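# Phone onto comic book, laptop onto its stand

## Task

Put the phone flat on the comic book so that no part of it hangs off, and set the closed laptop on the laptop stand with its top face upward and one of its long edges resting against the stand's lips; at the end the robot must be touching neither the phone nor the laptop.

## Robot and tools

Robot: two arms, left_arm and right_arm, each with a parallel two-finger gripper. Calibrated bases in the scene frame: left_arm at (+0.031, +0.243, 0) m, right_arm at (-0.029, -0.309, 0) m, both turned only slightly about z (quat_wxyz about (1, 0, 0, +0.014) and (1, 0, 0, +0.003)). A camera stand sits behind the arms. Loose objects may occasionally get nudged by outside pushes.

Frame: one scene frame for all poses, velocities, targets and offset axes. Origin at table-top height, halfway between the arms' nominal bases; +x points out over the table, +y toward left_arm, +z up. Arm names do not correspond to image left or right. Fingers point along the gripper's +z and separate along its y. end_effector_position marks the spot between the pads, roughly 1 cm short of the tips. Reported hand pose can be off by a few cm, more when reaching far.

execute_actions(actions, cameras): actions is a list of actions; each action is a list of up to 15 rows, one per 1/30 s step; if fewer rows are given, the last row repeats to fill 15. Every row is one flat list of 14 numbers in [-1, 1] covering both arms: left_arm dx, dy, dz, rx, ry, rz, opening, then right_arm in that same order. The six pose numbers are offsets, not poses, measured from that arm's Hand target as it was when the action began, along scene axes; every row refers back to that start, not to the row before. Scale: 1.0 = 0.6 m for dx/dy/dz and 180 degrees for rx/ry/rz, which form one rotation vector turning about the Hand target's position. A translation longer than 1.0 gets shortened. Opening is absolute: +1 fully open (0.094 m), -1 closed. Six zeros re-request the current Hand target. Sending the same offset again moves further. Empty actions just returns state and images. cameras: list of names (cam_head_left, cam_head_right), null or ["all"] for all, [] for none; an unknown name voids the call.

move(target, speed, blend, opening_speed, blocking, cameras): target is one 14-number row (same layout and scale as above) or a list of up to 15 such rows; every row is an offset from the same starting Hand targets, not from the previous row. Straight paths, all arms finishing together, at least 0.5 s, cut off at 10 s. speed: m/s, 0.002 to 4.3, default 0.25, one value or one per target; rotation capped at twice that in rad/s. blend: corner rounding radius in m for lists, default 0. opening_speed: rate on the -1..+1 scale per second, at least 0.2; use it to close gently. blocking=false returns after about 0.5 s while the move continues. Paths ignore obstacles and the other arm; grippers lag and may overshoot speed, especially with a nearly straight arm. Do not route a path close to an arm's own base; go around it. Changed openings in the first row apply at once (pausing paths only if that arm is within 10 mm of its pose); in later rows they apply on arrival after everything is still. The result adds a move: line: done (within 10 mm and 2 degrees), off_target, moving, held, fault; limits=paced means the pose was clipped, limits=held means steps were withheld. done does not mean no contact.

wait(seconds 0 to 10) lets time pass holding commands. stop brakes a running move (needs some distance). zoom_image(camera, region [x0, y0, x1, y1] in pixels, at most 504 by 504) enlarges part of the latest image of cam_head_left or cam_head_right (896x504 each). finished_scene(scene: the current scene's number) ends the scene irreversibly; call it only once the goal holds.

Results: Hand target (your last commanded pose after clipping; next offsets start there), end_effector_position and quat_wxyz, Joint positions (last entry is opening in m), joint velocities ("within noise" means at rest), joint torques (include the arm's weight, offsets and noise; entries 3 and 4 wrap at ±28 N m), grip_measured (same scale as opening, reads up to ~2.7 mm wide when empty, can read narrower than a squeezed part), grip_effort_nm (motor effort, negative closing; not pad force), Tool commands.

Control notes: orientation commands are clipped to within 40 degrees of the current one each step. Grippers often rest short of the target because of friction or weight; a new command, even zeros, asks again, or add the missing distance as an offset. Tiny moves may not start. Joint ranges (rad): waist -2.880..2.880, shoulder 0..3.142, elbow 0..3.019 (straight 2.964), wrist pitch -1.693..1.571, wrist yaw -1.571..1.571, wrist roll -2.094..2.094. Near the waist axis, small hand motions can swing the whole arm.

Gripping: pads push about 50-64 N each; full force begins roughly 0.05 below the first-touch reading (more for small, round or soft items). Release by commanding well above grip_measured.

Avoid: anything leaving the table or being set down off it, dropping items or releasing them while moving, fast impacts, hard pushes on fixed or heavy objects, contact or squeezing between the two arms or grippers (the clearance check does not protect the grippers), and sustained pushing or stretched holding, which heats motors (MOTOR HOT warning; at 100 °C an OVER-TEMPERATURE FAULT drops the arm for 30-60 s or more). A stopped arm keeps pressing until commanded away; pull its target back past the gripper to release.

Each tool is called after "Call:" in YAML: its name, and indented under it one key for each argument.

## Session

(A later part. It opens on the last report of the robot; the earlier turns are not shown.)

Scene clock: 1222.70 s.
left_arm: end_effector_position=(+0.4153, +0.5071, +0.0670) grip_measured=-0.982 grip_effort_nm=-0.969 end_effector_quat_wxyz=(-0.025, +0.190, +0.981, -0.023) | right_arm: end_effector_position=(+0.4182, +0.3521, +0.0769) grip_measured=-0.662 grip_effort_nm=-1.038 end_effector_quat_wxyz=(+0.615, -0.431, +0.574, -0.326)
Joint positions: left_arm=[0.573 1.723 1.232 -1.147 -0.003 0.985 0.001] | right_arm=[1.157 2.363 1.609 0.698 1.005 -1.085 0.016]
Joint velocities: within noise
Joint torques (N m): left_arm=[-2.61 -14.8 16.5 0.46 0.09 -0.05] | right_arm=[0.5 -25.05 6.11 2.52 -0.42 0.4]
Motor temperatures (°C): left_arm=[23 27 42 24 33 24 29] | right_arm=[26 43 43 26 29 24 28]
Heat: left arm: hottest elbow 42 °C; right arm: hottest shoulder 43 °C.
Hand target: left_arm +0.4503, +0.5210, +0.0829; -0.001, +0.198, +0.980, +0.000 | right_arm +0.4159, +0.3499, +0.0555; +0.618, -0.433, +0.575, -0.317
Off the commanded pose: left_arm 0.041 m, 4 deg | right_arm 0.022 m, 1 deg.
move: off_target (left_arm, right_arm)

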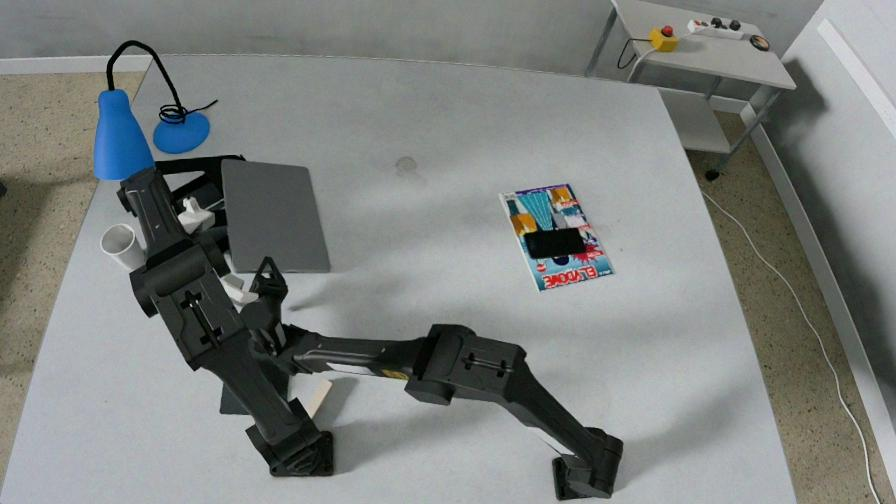

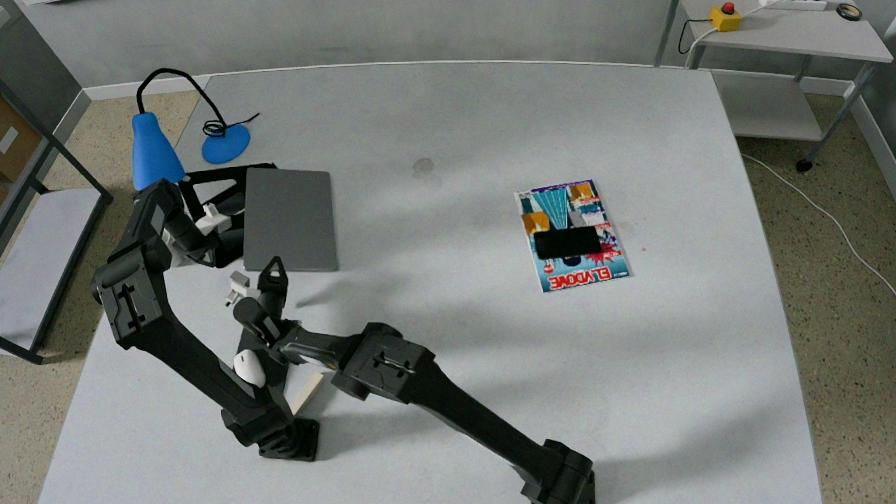

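Call:
move:
  target:
    - [-0.06,0.03,0.05,0,0,0,-1,0.003,0.003,0.01,0,0,0,0.3]
    - [-0.06,0.08,0.15,0,0,0,-1,-0.2,-0.01,0.02,0,0,0,0.3]
    - [-0.06,0.08,0.17,0,0,0,-1,-0.22,-0.25,0.25,0,0,0,0.3]
  speed: 0.15
  opening_speed: 1

Call:
zoom_image:
  camera: "cam_head_right"
  region: [0, 90, 400, 315]

Call:
zoom_image:
  camera: "cam_head_left"
  region: [0, 110, 400, 335]

Scene clock: 1229.57 s.
left_arm: end_effector_position=(+0.4000, +0.5417, +0.1256) grip_measured=-0.982 grip_effort_nm=-0.969 end_effector_quat_wxyz=(-0.025, +0.200, +0.979, -0.028) | right_arm: end_effector_position=(+0.3702, +0.3468, +0.0701) grip_measured=+0.299 grip_effort_nm=0.066 end_effector_quat_wxyz=(+0.615, -0.428, +0.577, -0.325)
Joint positions: left_arm=[0.652 1.687 1.351 -1.31 -0.003 1.084 0.001] | right_arm=[1.22 2.333 1.522 0.743 1.073 -1.065 0.061]
Joint velocities: within noise
Joint torques (N m): left_arm=[-0.26 -18.14 15.79 -0.27 0.08 0.11] | right_arm=[-0.5 -25.82 7.34 1.26 0.01 0.22]
Motor temperatures (°C): left_arm=[23 28 42 24 32 24 29] | right_arm=[26 43 42 26 28 24 28]
Heat: left arm: hottest elbow 42 °C; right arm: hottest shoulder 43 °C.
Hand target: left_arm +0.4138, +0.5608, +0.1574; -0.001, +0.198, +0.980, +0.000 (not the last commanded pose) | right_arm +0.3809, +0.3428, +0.0697; +0.613, -0.424, +0.580, -0.329 (not the last commanded pose)
Off the commanded pose: left_arm 0.067 m, 4 deg | right_arm 0.218 m, 1 deg.
move: held (right_arm; a check stopped the path), off_target (left_arm; braked when a check withheld steps of right_arm); path passed 1 of 3 targets; limits=held
pose unreachable (right arm): on one or more control steps of this call, first in action 0 (counted from 0), this arm could not follow its commanded pose, so it was not sent that pose on those steps. It may still have moved: this result reports where it is.
cause: moving toward the commanded pose would bring a part of the arm too close to another arm (this arm's forearm (the part past joint 3) and the left arm's upper arm (the part past joint 2), at the place that arm is still heading or pushing toward).

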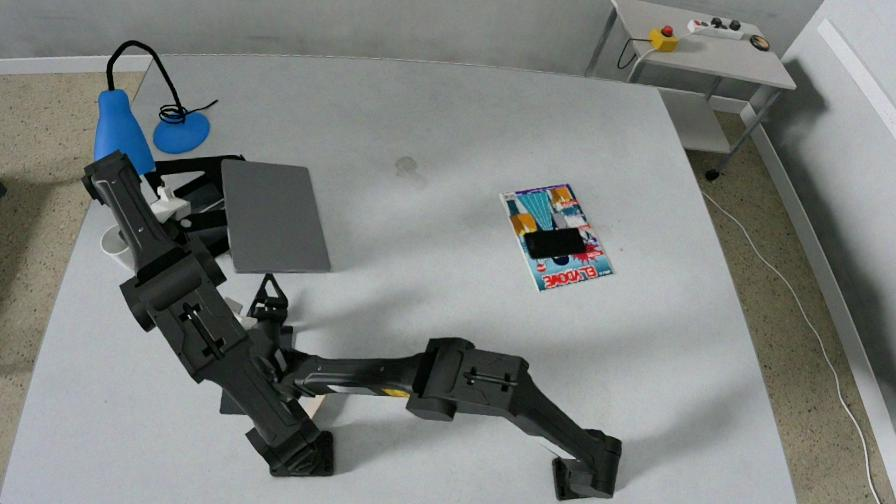

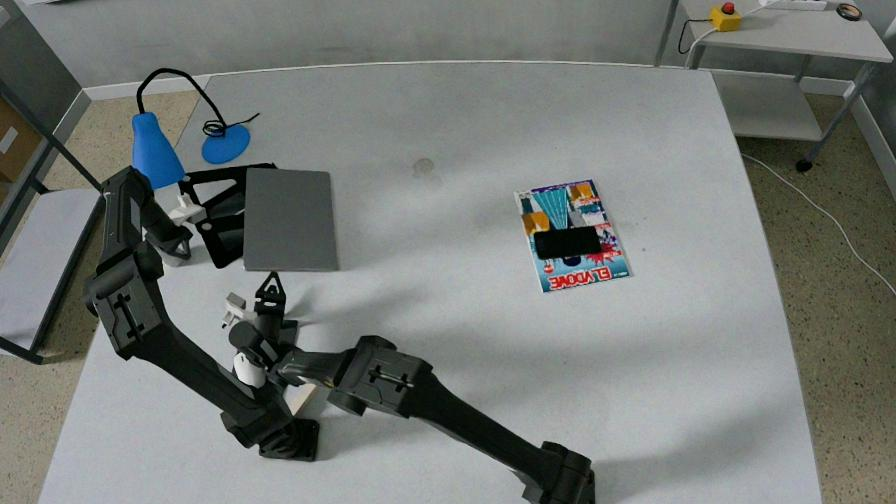

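Scaled by 1.260.

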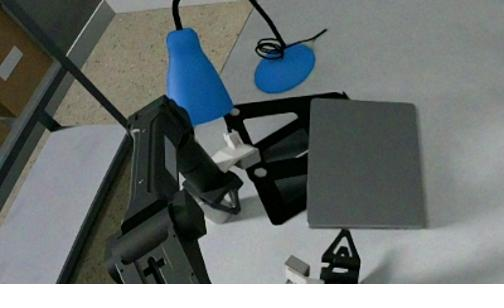

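Scaled by 1.260.

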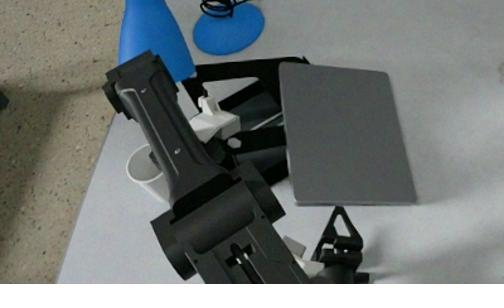

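Call:
move:
  target:
    - [0,0.02,0.03,0,0,0,-1,-0.03,-0.13,0,0,0,0,0.3]
    - [0.122,0.075,0,0,0,0,-1,0.03,-0.37,0.2,0.1,0.17,0.015,-1]
    - [0.122,0.075,-0.1,0,0,0,-1,0.25,-0.37,0.12,0.203,0.338,0.033,-1]
  speed: 0.2

Call:
zoom_image:
  camera: "cam_head_right"
  region: [0, 90, 400, 315]

Call:
zoom_image:
  camera: "cam_head_left"
  region: [0, 110, 400, 335]

Scene clock: 1251.70 s.
left_arm: end_effector_position=(+0.4801, +0.6016, +0.1218) grip_measured=-0.982 grip_effort_nm=-0.965 end_effector_quat_wxyz=(+0.003, +0.211, +0.977, +0.001) | right_arm: end_effector_position=(+0.5110, +0.1113, +0.1305) grip_measured=-0.991 grip_effort_nm=-0.491 end_effector_quat_wxyz=(+0.343, -0.360, +0.856, +0.143)
Joint positions: left_arm=[0.647 1.889 1.627 -1.303 0.004 1.101 0.001] | right_arm=[0.63 1.801 1.331 -0.346 -0.108 -0.117 0]
Joint velocities: within noise
Joint torques (N m): left_arm=[-1.67 -17.61 9.7 1.76 -0.18 -0.26] | right_arm=[0.09 -18.96 12.93 1.05 -0.1 0.19]
Motor temperatures (°C): left_arm=[23 29 44 24 31 24 29] | right_arm=[26 42 41 25 27 24 27]
Heat: left arm: hottest elbow 44 °C; right arm: hottest shoulder 42 °C.
Hand target: left_arm +0.4870, +0.6058, +0.0973; -0.001, +0.199, +0.980, +0.000 | right_arm +0.5309, +0.1209, +0.1416; +0.353, -0.353, +0.854, +0.146
Off the commanded pose: left_arm 0.026 m, 2 deg | right_arm 0.025 m, 1 deg.
move: off_target (left_arm, right_arm)

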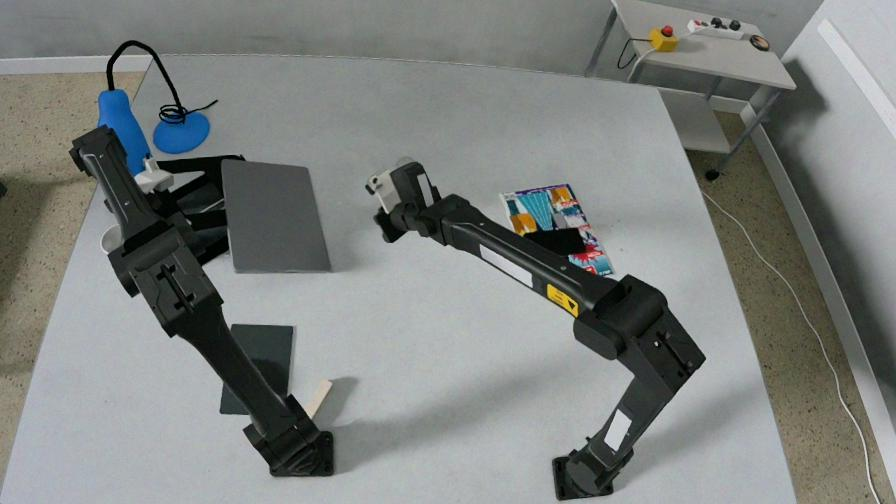

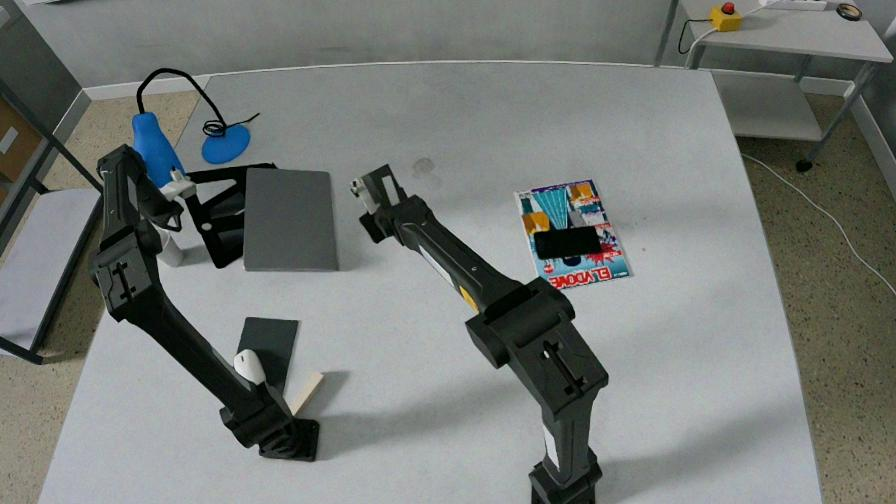

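Scaled by 1.260.

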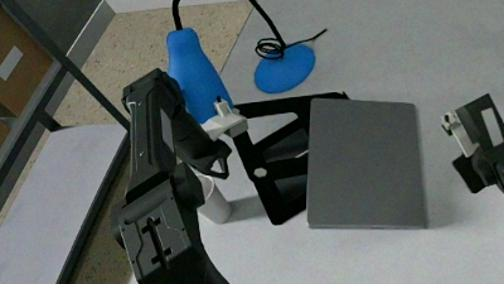

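Scaled by 1.260.

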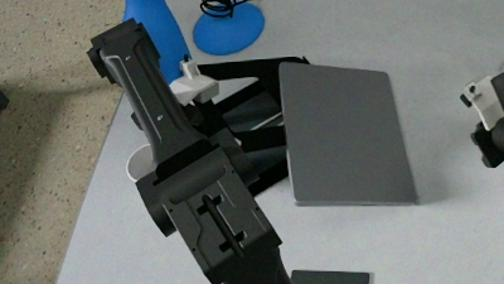

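Call:
move:
  target:
    - [0,-0.05,0,0,0,0,-1,0.135,0.09,-0.05,0,0,0,-1]
    - [0,-0.05,-0.04,0,0,0,-1,0.135,0.1,-0.118,0,0,0,-1]
    - [0,-0.055,-0.04,0,0,0,-1,0.135,0.3,-0.118,0,0,0,-1]
  speed: 0.12

Call:
zoom_image:
  camera: "cam_head_right"
  region: [0, 90, 400, 315]

Call:
zoom_image:
  camera: "cam_head_left"
  region: [0, 110, 400, 335]

Scene clock: 1259.33 s.
left_arm: end_effector_position=(+0.4836, +0.5990, +0.1086) grip_measured=-0.982 grip_effort_nm=-0.969 end_effector_quat_wxyz=(+0.023, +0.187, +0.982, +0.026) | right_arm: end_effector_position=(+0.6037, +0.2859, +0.0684) grip_measured=-0.991 grip_effort_nm=-0.496 end_effector_quat_wxyz=(+0.346, -0.355, +0.857, +0.142)
Joint positions: left_arm=[0.639 1.862 1.548 -1.187 0.001 1.043 0.001] | right_arm=[0.746 2.328 2.032 -0.508 -0.022 -0.025 0]
Joint velocities: within noise
Joint torques (N m): left_arm=[-4.6 -16.38 6.93 0.53 -0.14 -0.19] | right_arm=[1.03 -26.58 13.78 0.8 0.09 0.2]
Motor temperatures (°C): left_arm=[23 28 43 24 31 24 29] | right_arm=[26 42 42 25 27 24 27]
Heat: left arm: hottest elbow 43 °C; right arm: hottest shoulder 42 °C.
Hand target: left_arm +0.4871, +0.5729, +0.0734; -0.001, +0.198, +0.980, +0.000 | right_arm +0.6118, +0.3009, +0.0708; +0.353, -0.353, +0.854, +0.146
Off the commanded pose: left_arm 0.044 m, 4 deg | right_arm 0.017 m, 1 deg.
move: off_target (left_arm, right_arm)

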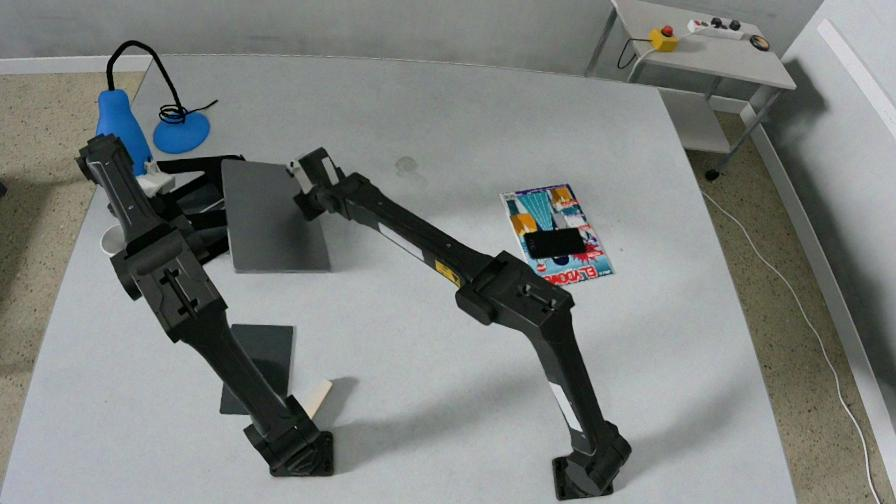

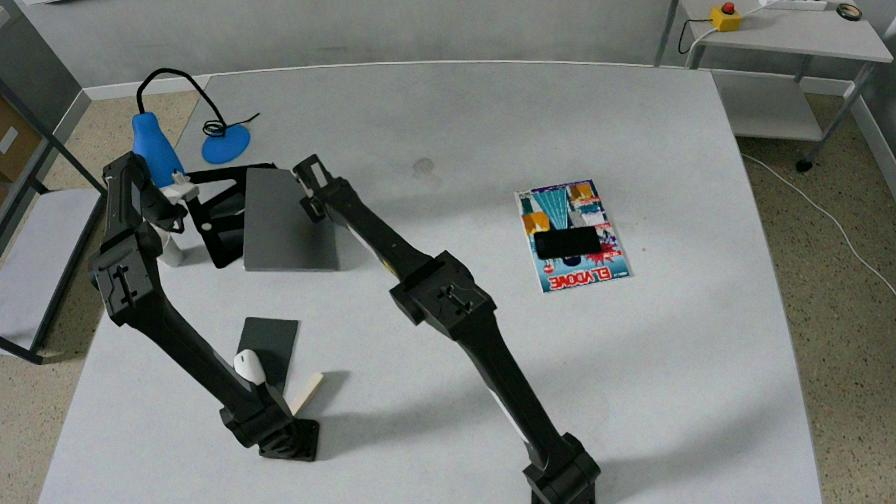

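Scaled by 1.260.

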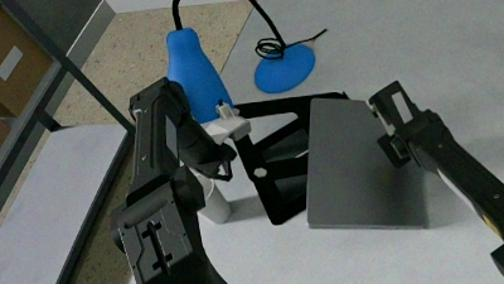

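Scaled by 1.260.

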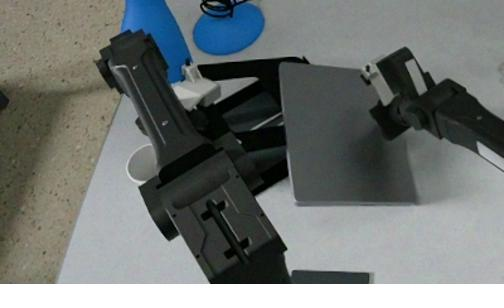

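Call:
zoom_image:
  camera: "cam_head_left"
  region: [210, 140, 370, 240]

Call:
zoom_image:
  camera: "cam_head_right"
  region: [210, 140, 370, 240]

Scaled by 3.150.

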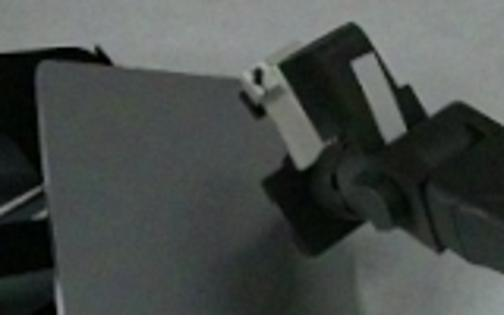

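Scaled by 3.150.

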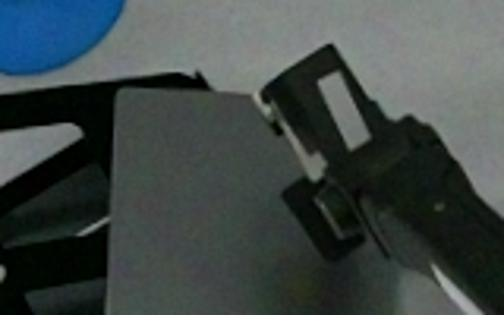

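Call:
move:
  target:
    - [0,0.04,0.09,0,0,0,-1,0,0,0,0,0,0,-1]
    - [-0.1,0,0.09,0,0,0,-1,0,0,0,0,0,0,-1]
    - [-0.1,-0.05,0.0,0,0,0,-1,0,0,0,0,0,0,-1]
  speed: 0.15

Call:
zoom_image:
  camera: "cam_head_right"
  region: [80, 140, 350, 290]

Call:
zoom_image:
  camera: "cam_head_left"
  region: [80, 140, 350, 290]

Scene clock: 1270.70 s.
left_arm: end_effector_position=(+0.4274, +0.5483, +0.0768) grip_measured=-0.982 grip_effort_nm=-0.965 end_effector_quat_wxyz=(+0.000, +0.200, +0.980, -0.002) | right_arm: end_effector_position=(+0.6036, +0.2858, +0.0683) grip_measured=-0.991 grip_effort_nm=-0.496 end_effector_quat_wxyz=(+0.345, -0.355, +0.857, +0.142)
Joint positions: left_arm=[0.63 1.753 1.304 -1.124 0.004 1.061 0.001] | right_arm=[0.746 2.328 2.032 -0.509 -0.022 -0.025 0]
Joint velocities: within noise
Joint torques (N m): left_arm=[-1.9 -18.49 7.65 0.85 -0.17 -0.08] | right_arm=[0.97 -26.17 13.85 0.88 0.09 0.21]
Motor temperatures (°C): left_arm=[23 28 42 24 31 24 29] | right_arm=[26 43 43 25 26 24 27]
Heat: left arm: hottest elbow 42 °C; right arm: hottest shoulder 43 °C.
Hand target: left_arm +0.4271, +0.5429, +0.0735; -0.001, +0.198, +0.980, +0.000 | right_arm +0.6118, +0.3009, +0.0708; +0.353, -0.353, +0.854, +0.146
Off the commanded pose: left_arm 0.006 m, 0 deg | right_arm 0.017 m, 1 deg.
move: off_target (right_arm)

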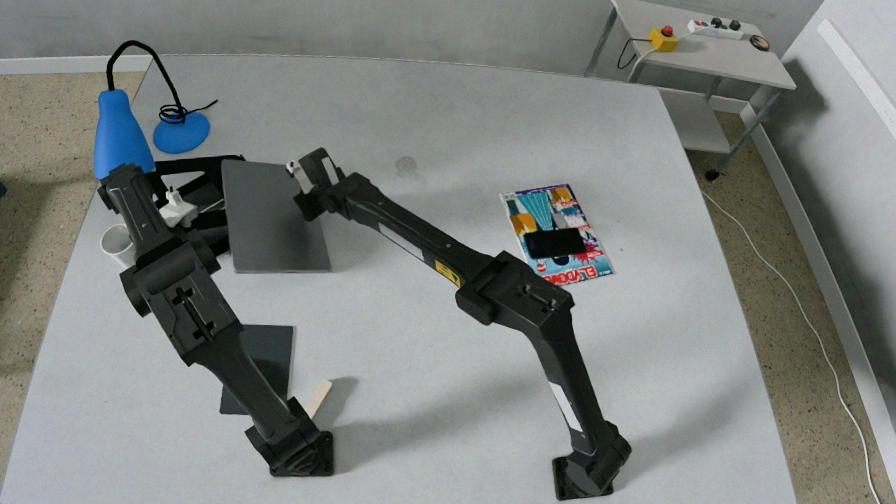

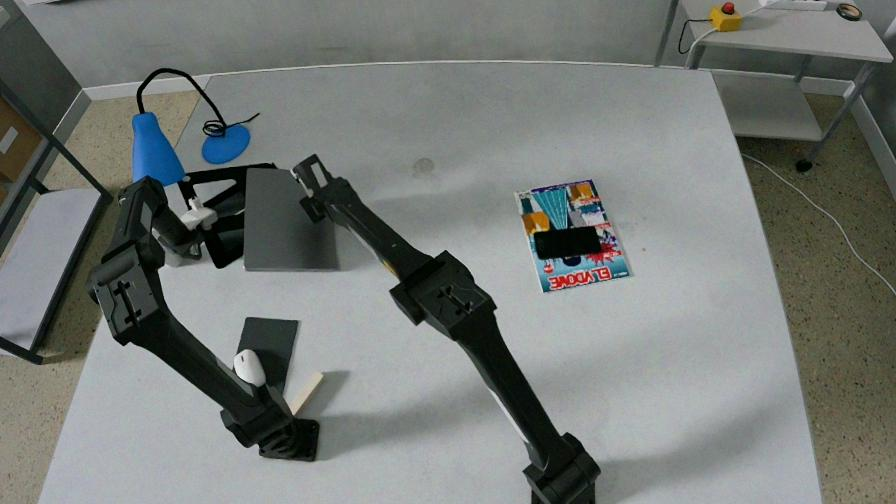

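Scaled by 1.867.

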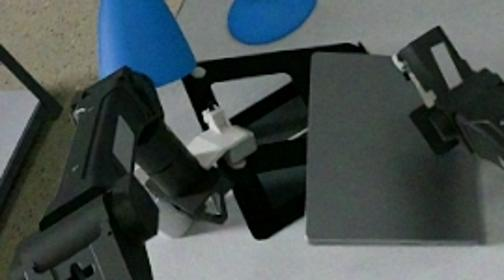

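Scaled by 1.867.

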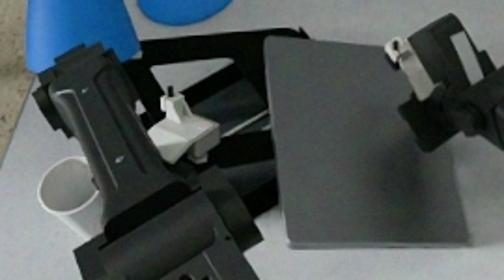

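Call:
move:
  target: [0,-0.01,0,0,0,0,-1,0,0.08,-0.01,0,0,0,-1]
  speed: 0.1

Call:
zoom_image:
  camera: "cam_head_right"
  region: [80, 140, 350, 290]

Scene clock: 1273.97 s.
left_arm: end_effector_position=(+0.4275, +0.5464, +0.0764) grip_measured=-0.982 grip_effort_nm=-0.969 end_effector_quat_wxyz=(+0.002, +0.197, +0.980, +0.000) | right_arm: end_effector_position=(+0.6103, +0.3324, +0.0709) grip_measured=-0.991 grip_effort_nm=-0.491 end_effector_quat_wxyz=(+0.351, -0.351, +0.856, +0.141)
Joint positions: left_arm=[0.626 1.749 1.297 -1.117 0.003 1.052 0.001] | right_arm=[0.785 2.449 2.259 -0.604 0.013 0.006 0]
Joint velocities: within noise
Joint torques (N m): left_arm=[-2.43 -17.67 7.36 0.64 -0.15 -0.14] | right_arm=[1.38 -26.81 14.05 0.84 -0.03 0.25]
Motor temperatures (°C): left_arm=[23 28 41 24 31 24 29] | right_arm=[26 43 43 25 26 24 27]
Heat: left arm: hottest elbow 41 °C; right arm: hottest shoulder 43 °C.
Hand target: left_arm +0.4271, +0.5369, +0.0735; -0.001, +0.198, +0.980, +0.000 | right_arm +0.6120, +0.3488, +0.0647; +0.352, -0.353, +0.854, +0.146
Off the commanded pose: left_arm 0.010 m, 0 deg | right_arm 0.018 m, 1 deg.
move: off_target (right_arm)

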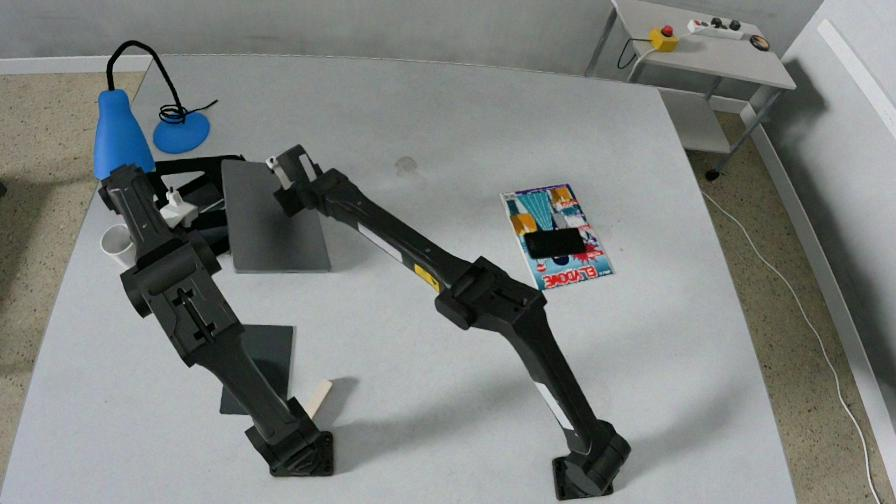

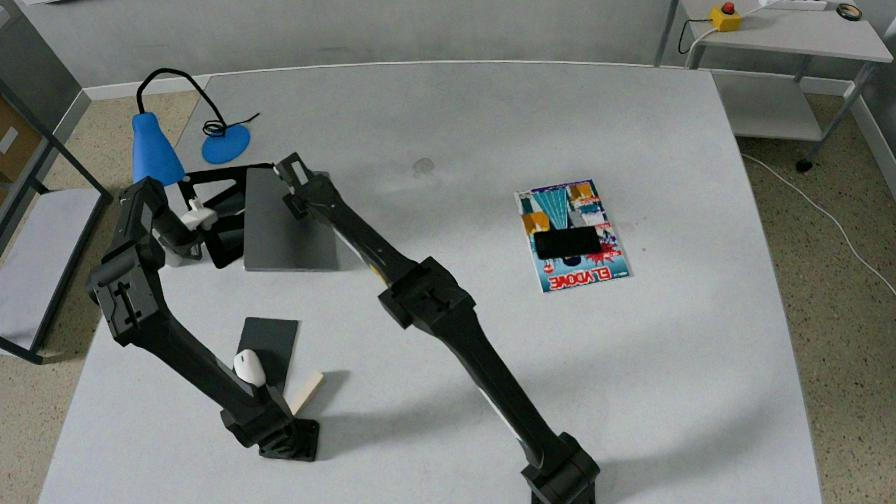

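Scaled by 1.867.

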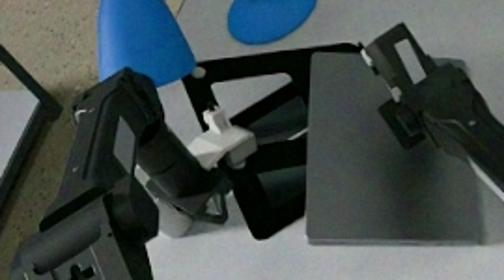

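Call:
zoom_image:
  camera: "cam_head_right"
  region: [230, 140, 350, 215]

Call:
zoom_image:
  camera: "cam_head_left"
  region: [210, 140, 330, 215]

Scaled by 4.200.

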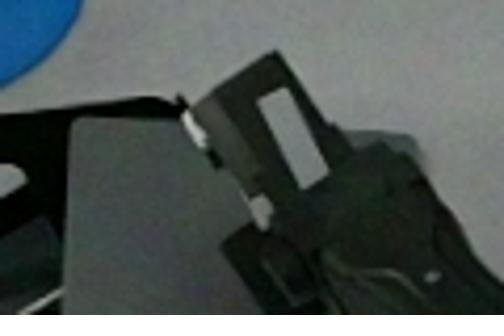

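Scaled by 4.200.

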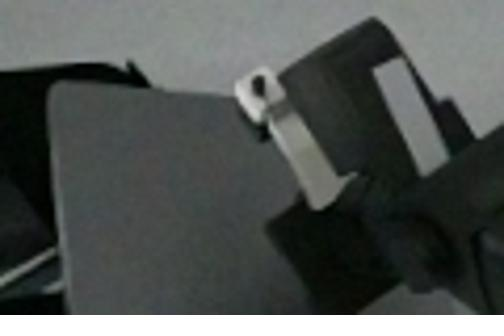

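Call:
move:
  target:
    - [0,0,0,0,0,0,-1,0,-0.08,0.08,0,0,0,-1]
    - [0,0,0,0,0,0,-1,-0.01,-0.23,0.05,0,0,0,-1]
    - [0,0,0,0,0,0,-1,-0.01,-0.23,-0.07,0,0,0,-1]
    - [0,0,0,0,0,0,-1,-0.01,-0.02,-0.07,0,0,0,-1]
  speed: 0.15

Call:
zoom_image:
  camera: "cam_head_right"
  region: [80, 140, 400, 290]

Scene clock: 1285.90 s.
left_arm: end_effector_position=(+0.4275, +0.5464, +0.0764) grip_measured=-0.982 grip_effort_nm=-0.969 end_effector_quat_wxyz=(+0.002, +0.197, +0.980, +0.000) | right_arm: end_effector_position=(+0.6274, +0.2808, +0.0352) grip_measured=-0.991 grip_effort_nm=-0.481 end_effector_quat_wxyz=(+0.354, -0.329, +0.867, +0.124)
Joint positions: left_arm=[0.626 1.749 1.297 -1.117 0.003 1.051 0.001] | right_arm=[0.733 2.404 2.081 -0.478 0.027 0.002 0]
Joint velocities: within noise
Joint torques (N m): left_arm=[-2.73 -17.79 7.57 0.8 -0.11 -0.17] | right_arm=[4.72 -25.29 14.02 1.26 -0.61 0.21]
Motor temperatures (°C): left_arm=[23 28 41 24 31 24 29] | right_arm=[26 42 47 25 26 24 27]
Heat: left arm: hottest elbow 41 °C; right arm: hottest elbow 47 °C.
Hand target: left_arm +0.4271, +0.5369, +0.0734; -0.001, +0.199, +0.980, +0.000 | right_arm +0.6058, +0.3370, +0.0229; +0.352, -0.353, +0.854, +0.147
Off the commanded pose: left_arm 0.010 m, 0 deg | right_arm 0.061 m, 4 deg.
move: off_target (right_arm)

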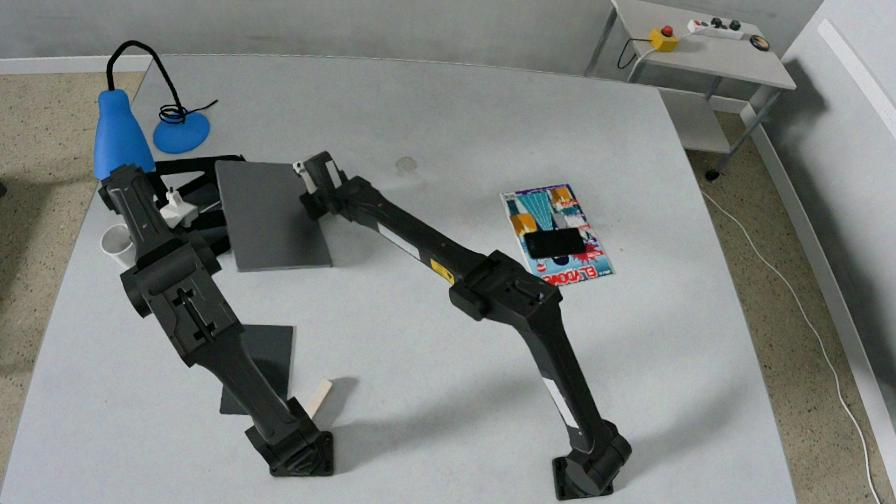

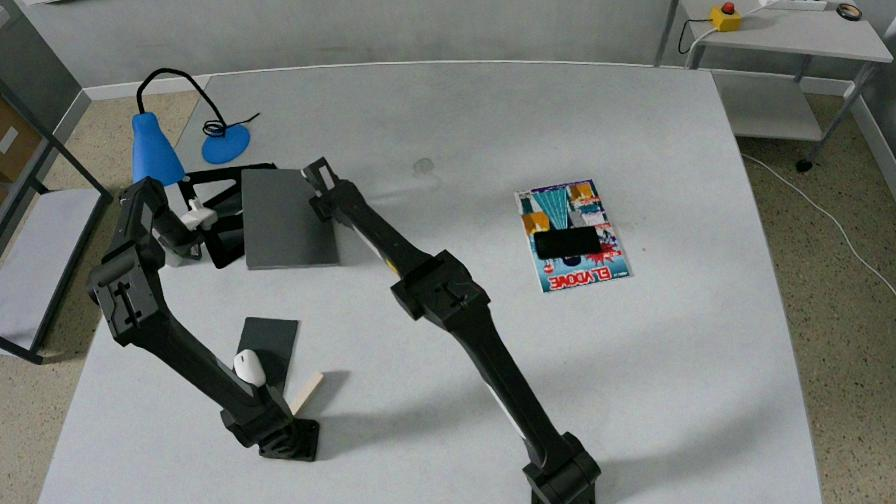

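Scaled by 1.575.

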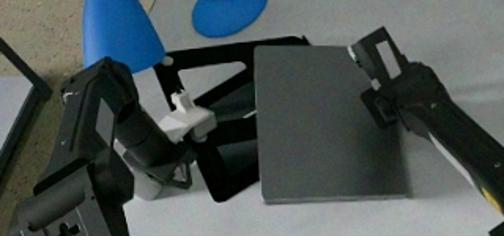

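Call:
move:
  target: [0,0,0,0,0,0,-1,-0.03,0.11,0,0,0,0,-1]
  speed: 0.08

Call:
zoom_image:
  camera: "cam_head_right"
  region: [80, 140, 400, 290]

Scene clock: 1290.00 s.
left_arm: end_effector_position=(+0.4274, +0.5466, +0.0764) grip_measured=-0.982 grip_effort_nm=-0.969 end_effector_quat_wxyz=(+0.001, +0.197, +0.980, +0.000) | right_arm: end_effector_position=(+0.6340, +0.3193, +0.0359) grip_measured=-0.991 grip_effort_nm=-0.486 end_effector_quat_wxyz=(+0.358, -0.314, +0.873, +0.111)
Joint positions: left_arm=[0.626 1.749 1.297 -1.117 0.002 1.051 0.001] | right_arm=[0.771 2.52 2.306 -0.594 0.091 0.05 0]
Joint velocities: within noise
Joint torques (N m): left_arm=[-2.78 -18.14 7.43 0.5 -0.05 -0.06] | right_arm=[7.06 -26.87 14.53 1.29 -1.07 0.25]
Motor temperatures (°C): left_arm=[23 28 40 24 31 24 29] | right_arm=[26 43 48 25 26 24 27]
Heat: left arm: hottest elbow 40 °C; right arm: hottest elbow 48 °C.
Hand target: left_arm +0.4271, +0.5369, +0.0734; -0.001, +0.198, +0.980, +0.000 | right_arm +0.5878, +0.4030, +0.0228; +0.353, -0.353, +0.854, +0.147
Off the commanded pose: left_arm 0.010 m, 0 deg | right_arm 0.097 m, 6 deg.
move: off_target (right_arm)

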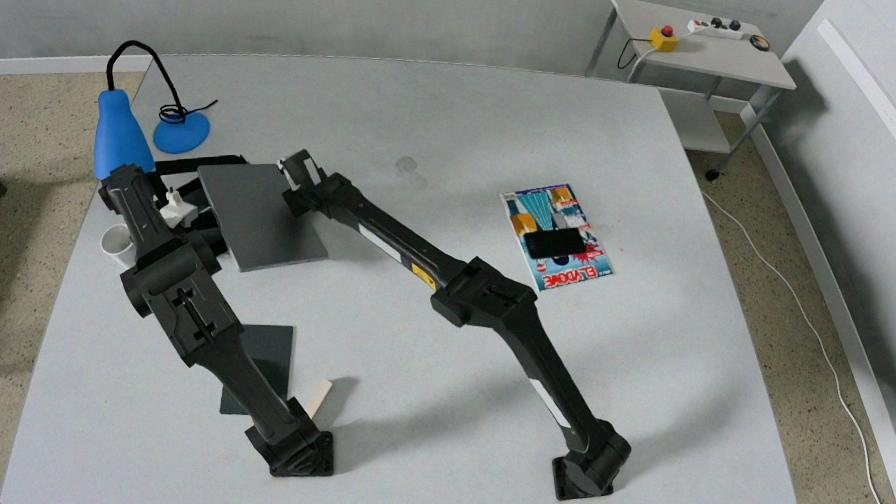

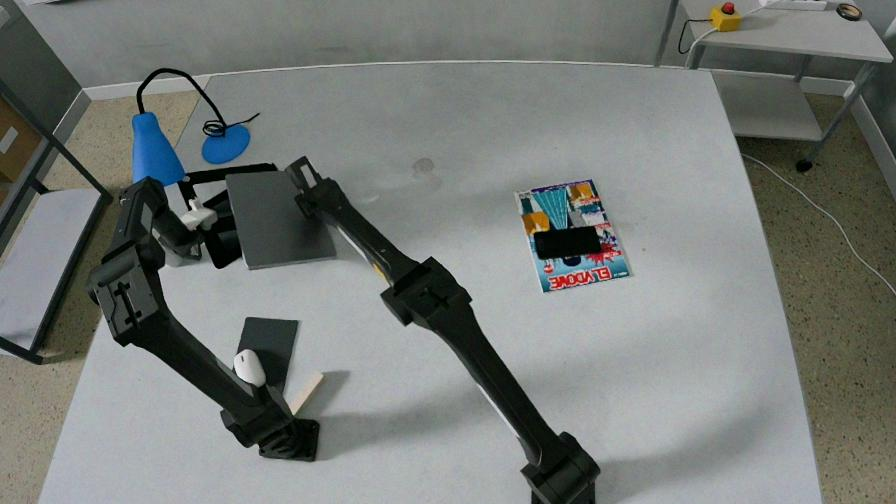

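Scaled by 1.575.

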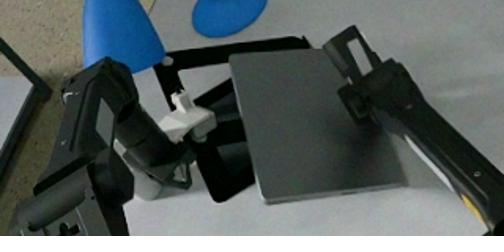

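Call:
move:
  target:
    - [0,0,0,0,0,0,-1,0.05,-0.2,0,0,0,0,-1]
    - [0,0,0,0,0,0,-1,-0.06,-0.22,0,0,0,0,-1]
    - [0,0,0,0,0,0,-1,-0.08,0.05,0,0,0,0,-1]
  speed: 0.1

Call:
zoom_image:
  camera: "cam_head_right"
  region: [80, 140, 400, 290]

Scene clock: 1300.77 s.
left_arm: end_effector_position=(+0.4188, +0.5423, +0.0688) grip_measured=-0.982 grip_effort_nm=-0.969 end_effector_quat_wxyz=(-0.010, +0.190, +0.982, -0.005) | right_arm: end_effector_position=(+0.5925, +0.3460, +0.0303) grip_measured=-0.991 grip_effort_nm=-0.476 end_effector_quat_wxyz=(+0.355, -0.309, +0.876, +0.107)
Joint positions: left_arm=[0.626 1.749 1.274 -1.117 -0.009 1.038 0.001] | right_arm=[0.835 2.494 2.246 -0.574 0.144 0.106 0]
Joint velocities: within noise
Joint torques (N m): left_arm=[-3.37 -18.02 9.31 0.44 0.3 0.04] | right_arm=[7.47 -26.87 14.63 1.44 -1.18 0.19]
Motor temperatures (°C): left_arm=[23 29 40 24 30 24 29] | right_arm=[26 43 48 25 27 24 27]
Heat: left arm: hottest elbow 40 °C; right arm: hottest elbow 48 °C.
Hand target: left_arm +0.4271, +0.5368, +0.0735; -0.001, +0.199, +0.980, +0.000 | right_arm +0.5400, +0.4329, +0.0228; +0.353, -0.353, +0.854, +0.146
Off the commanded pose: left_arm 0.011 m, 2 deg | right_arm 0.102 m, 7 deg.
move: off_target (left_arm, right_arm)

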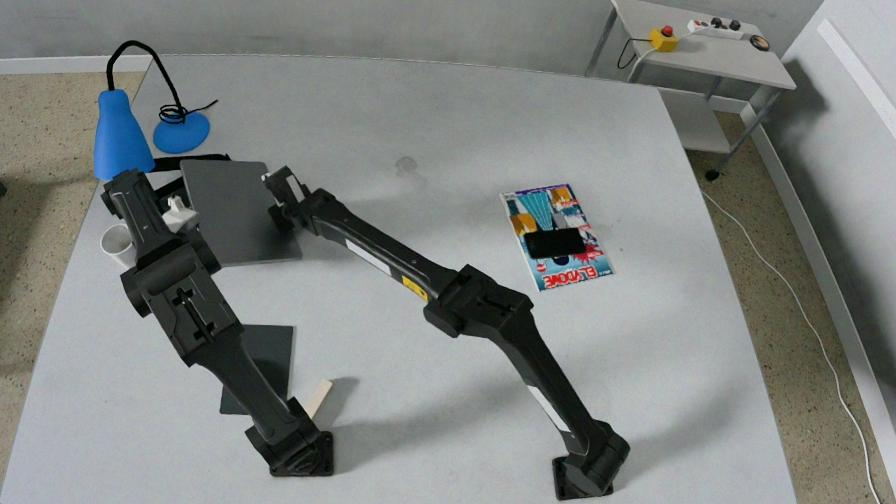

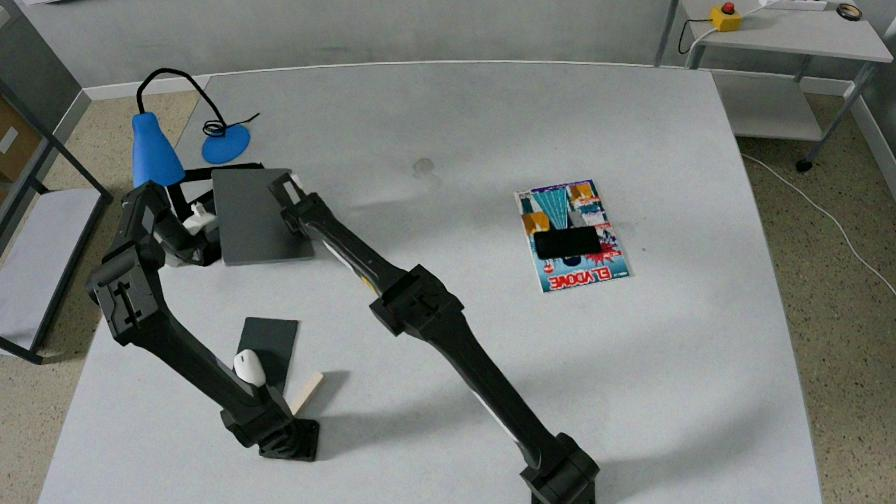

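Scaled by 1.575.

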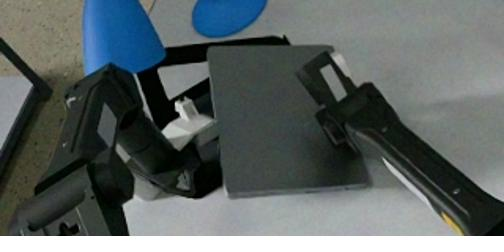

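Call:
move:
  target:
    - [0,0.04,0,0,0,0,-1,0.08,-0.24,0,0,0,0,-1]
    - [0.083,0.075,0,0,0,0,-1,0.17,-0.22,0,0,0,0,-1]
    - [0.083,0.05,0,0,0,0,-1,0.15,-0.03,0,0,0,0,-1]
    - [0.083,-0.09,0,0,0,0,-1,0.14,0,0,0,0,0,-1]
  speed: 0.1

Call:
zoom_image:
  camera: "cam_head_right"
  region: [80, 140, 400, 290]

Scene clock: 1312.43 s.
left_arm: end_effector_position=(+0.4403, +0.5361, +0.0674) grip_measured=-0.982 grip_effort_nm=-0.969 end_effector_quat_wxyz=(-0.018, +0.118, +0.993, +0.002) | right_arm: end_effector_position=(+0.6614, +0.3688, +0.0323) grip_measured=-0.991 grip_effort_nm=-0.476 end_effector_quat_wxyz=(+0.383, -0.320, +0.856, +0.132)
Joint positions: left_arm=[0.585 1.784 1.32 -1.131 -0.026 0.85 0.001] | right_arm=[0.785 2.824 2.863 -0.777 0.075 0.043 0]
Joint velocities: within noise
Joint torques (N m): left_arm=[-10.34 -19.84 8.08 0.66 0.98 0.47] | right_arm=[5.42 -29.33 14.24 1.94 -0.81 0.18]
Motor temperatures (°C): left_arm=[23 29 40 24 30 24 30] | right_arm=[26 44 50 25 27 24 27]
Heat: left arm: hottest elbow 40 °C; right arm: hottest elbow 50 °C.
Hand target: left_arm +0.4768, +0.4829, +0.0734; -0.001, +0.198, +0.980, +0.000 | right_arm +0.6240, +0.4328, +0.0226; +0.353, -0.353, +0.854, +0.146
Off the commanded pose: left_arm 0.065 m, 10 deg | right_arm 0.075 m, 5 deg.
elbow stopped short (right arm): the move would have taken joint 3 (elbow) straighter than the controller allows.
move: off_target (left_arm, right_arm)

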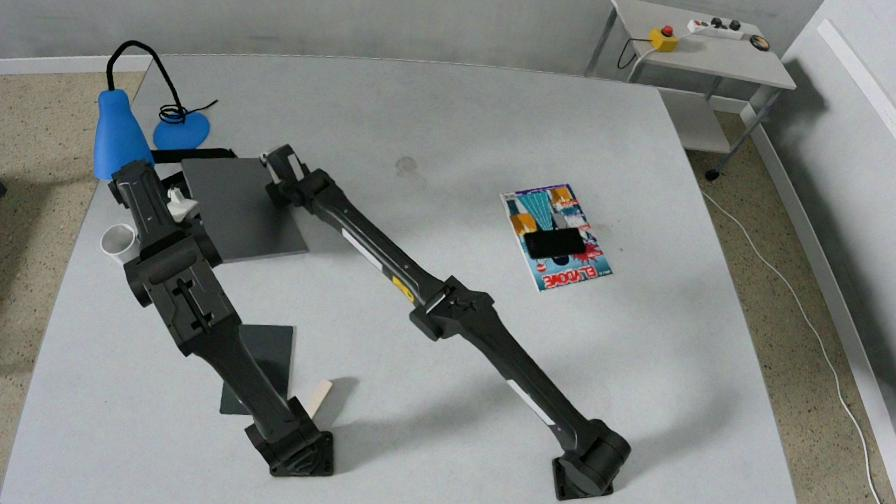

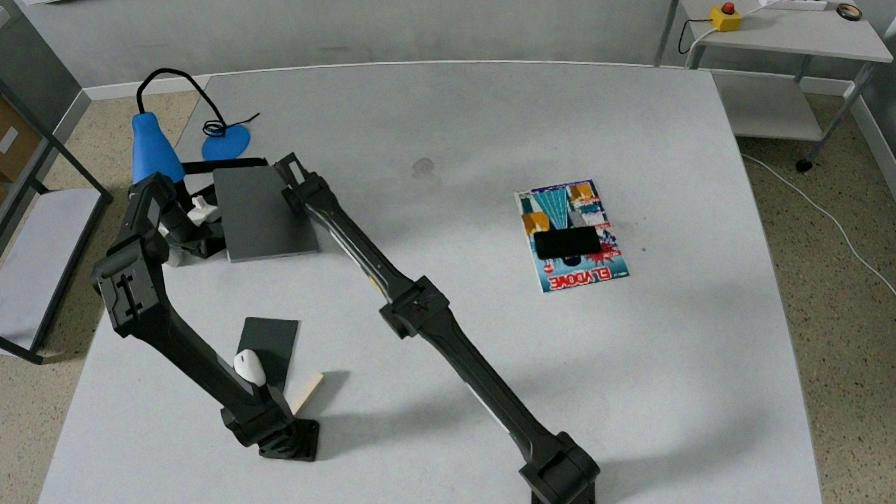

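Scaled by 1.575.

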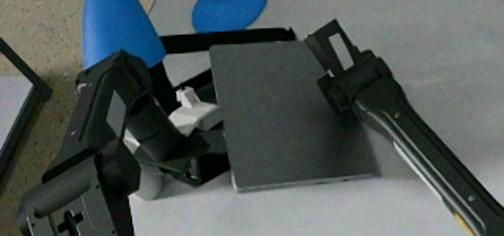

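Call:
zoom_image:
  camera: "cam_head_left"
  region: [130, 130, 330, 270]

Call:
zoom_image:
  camera: "cam_head_right"
  region: [150, 140, 350, 280]

Scaled by 2.520.

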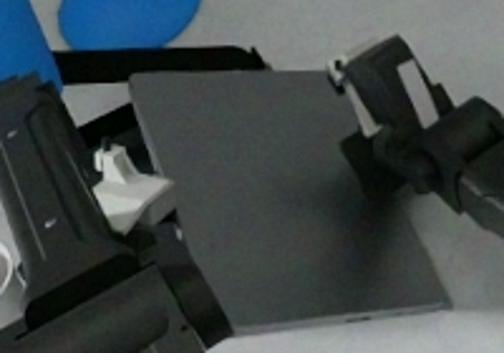

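Scaled by 2.520.

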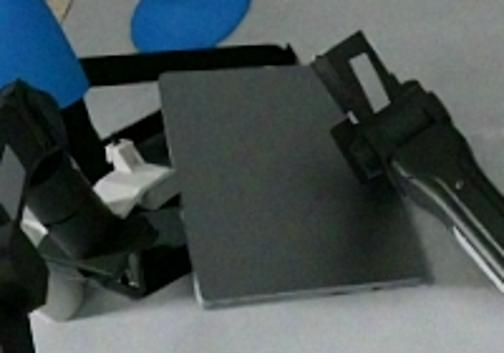

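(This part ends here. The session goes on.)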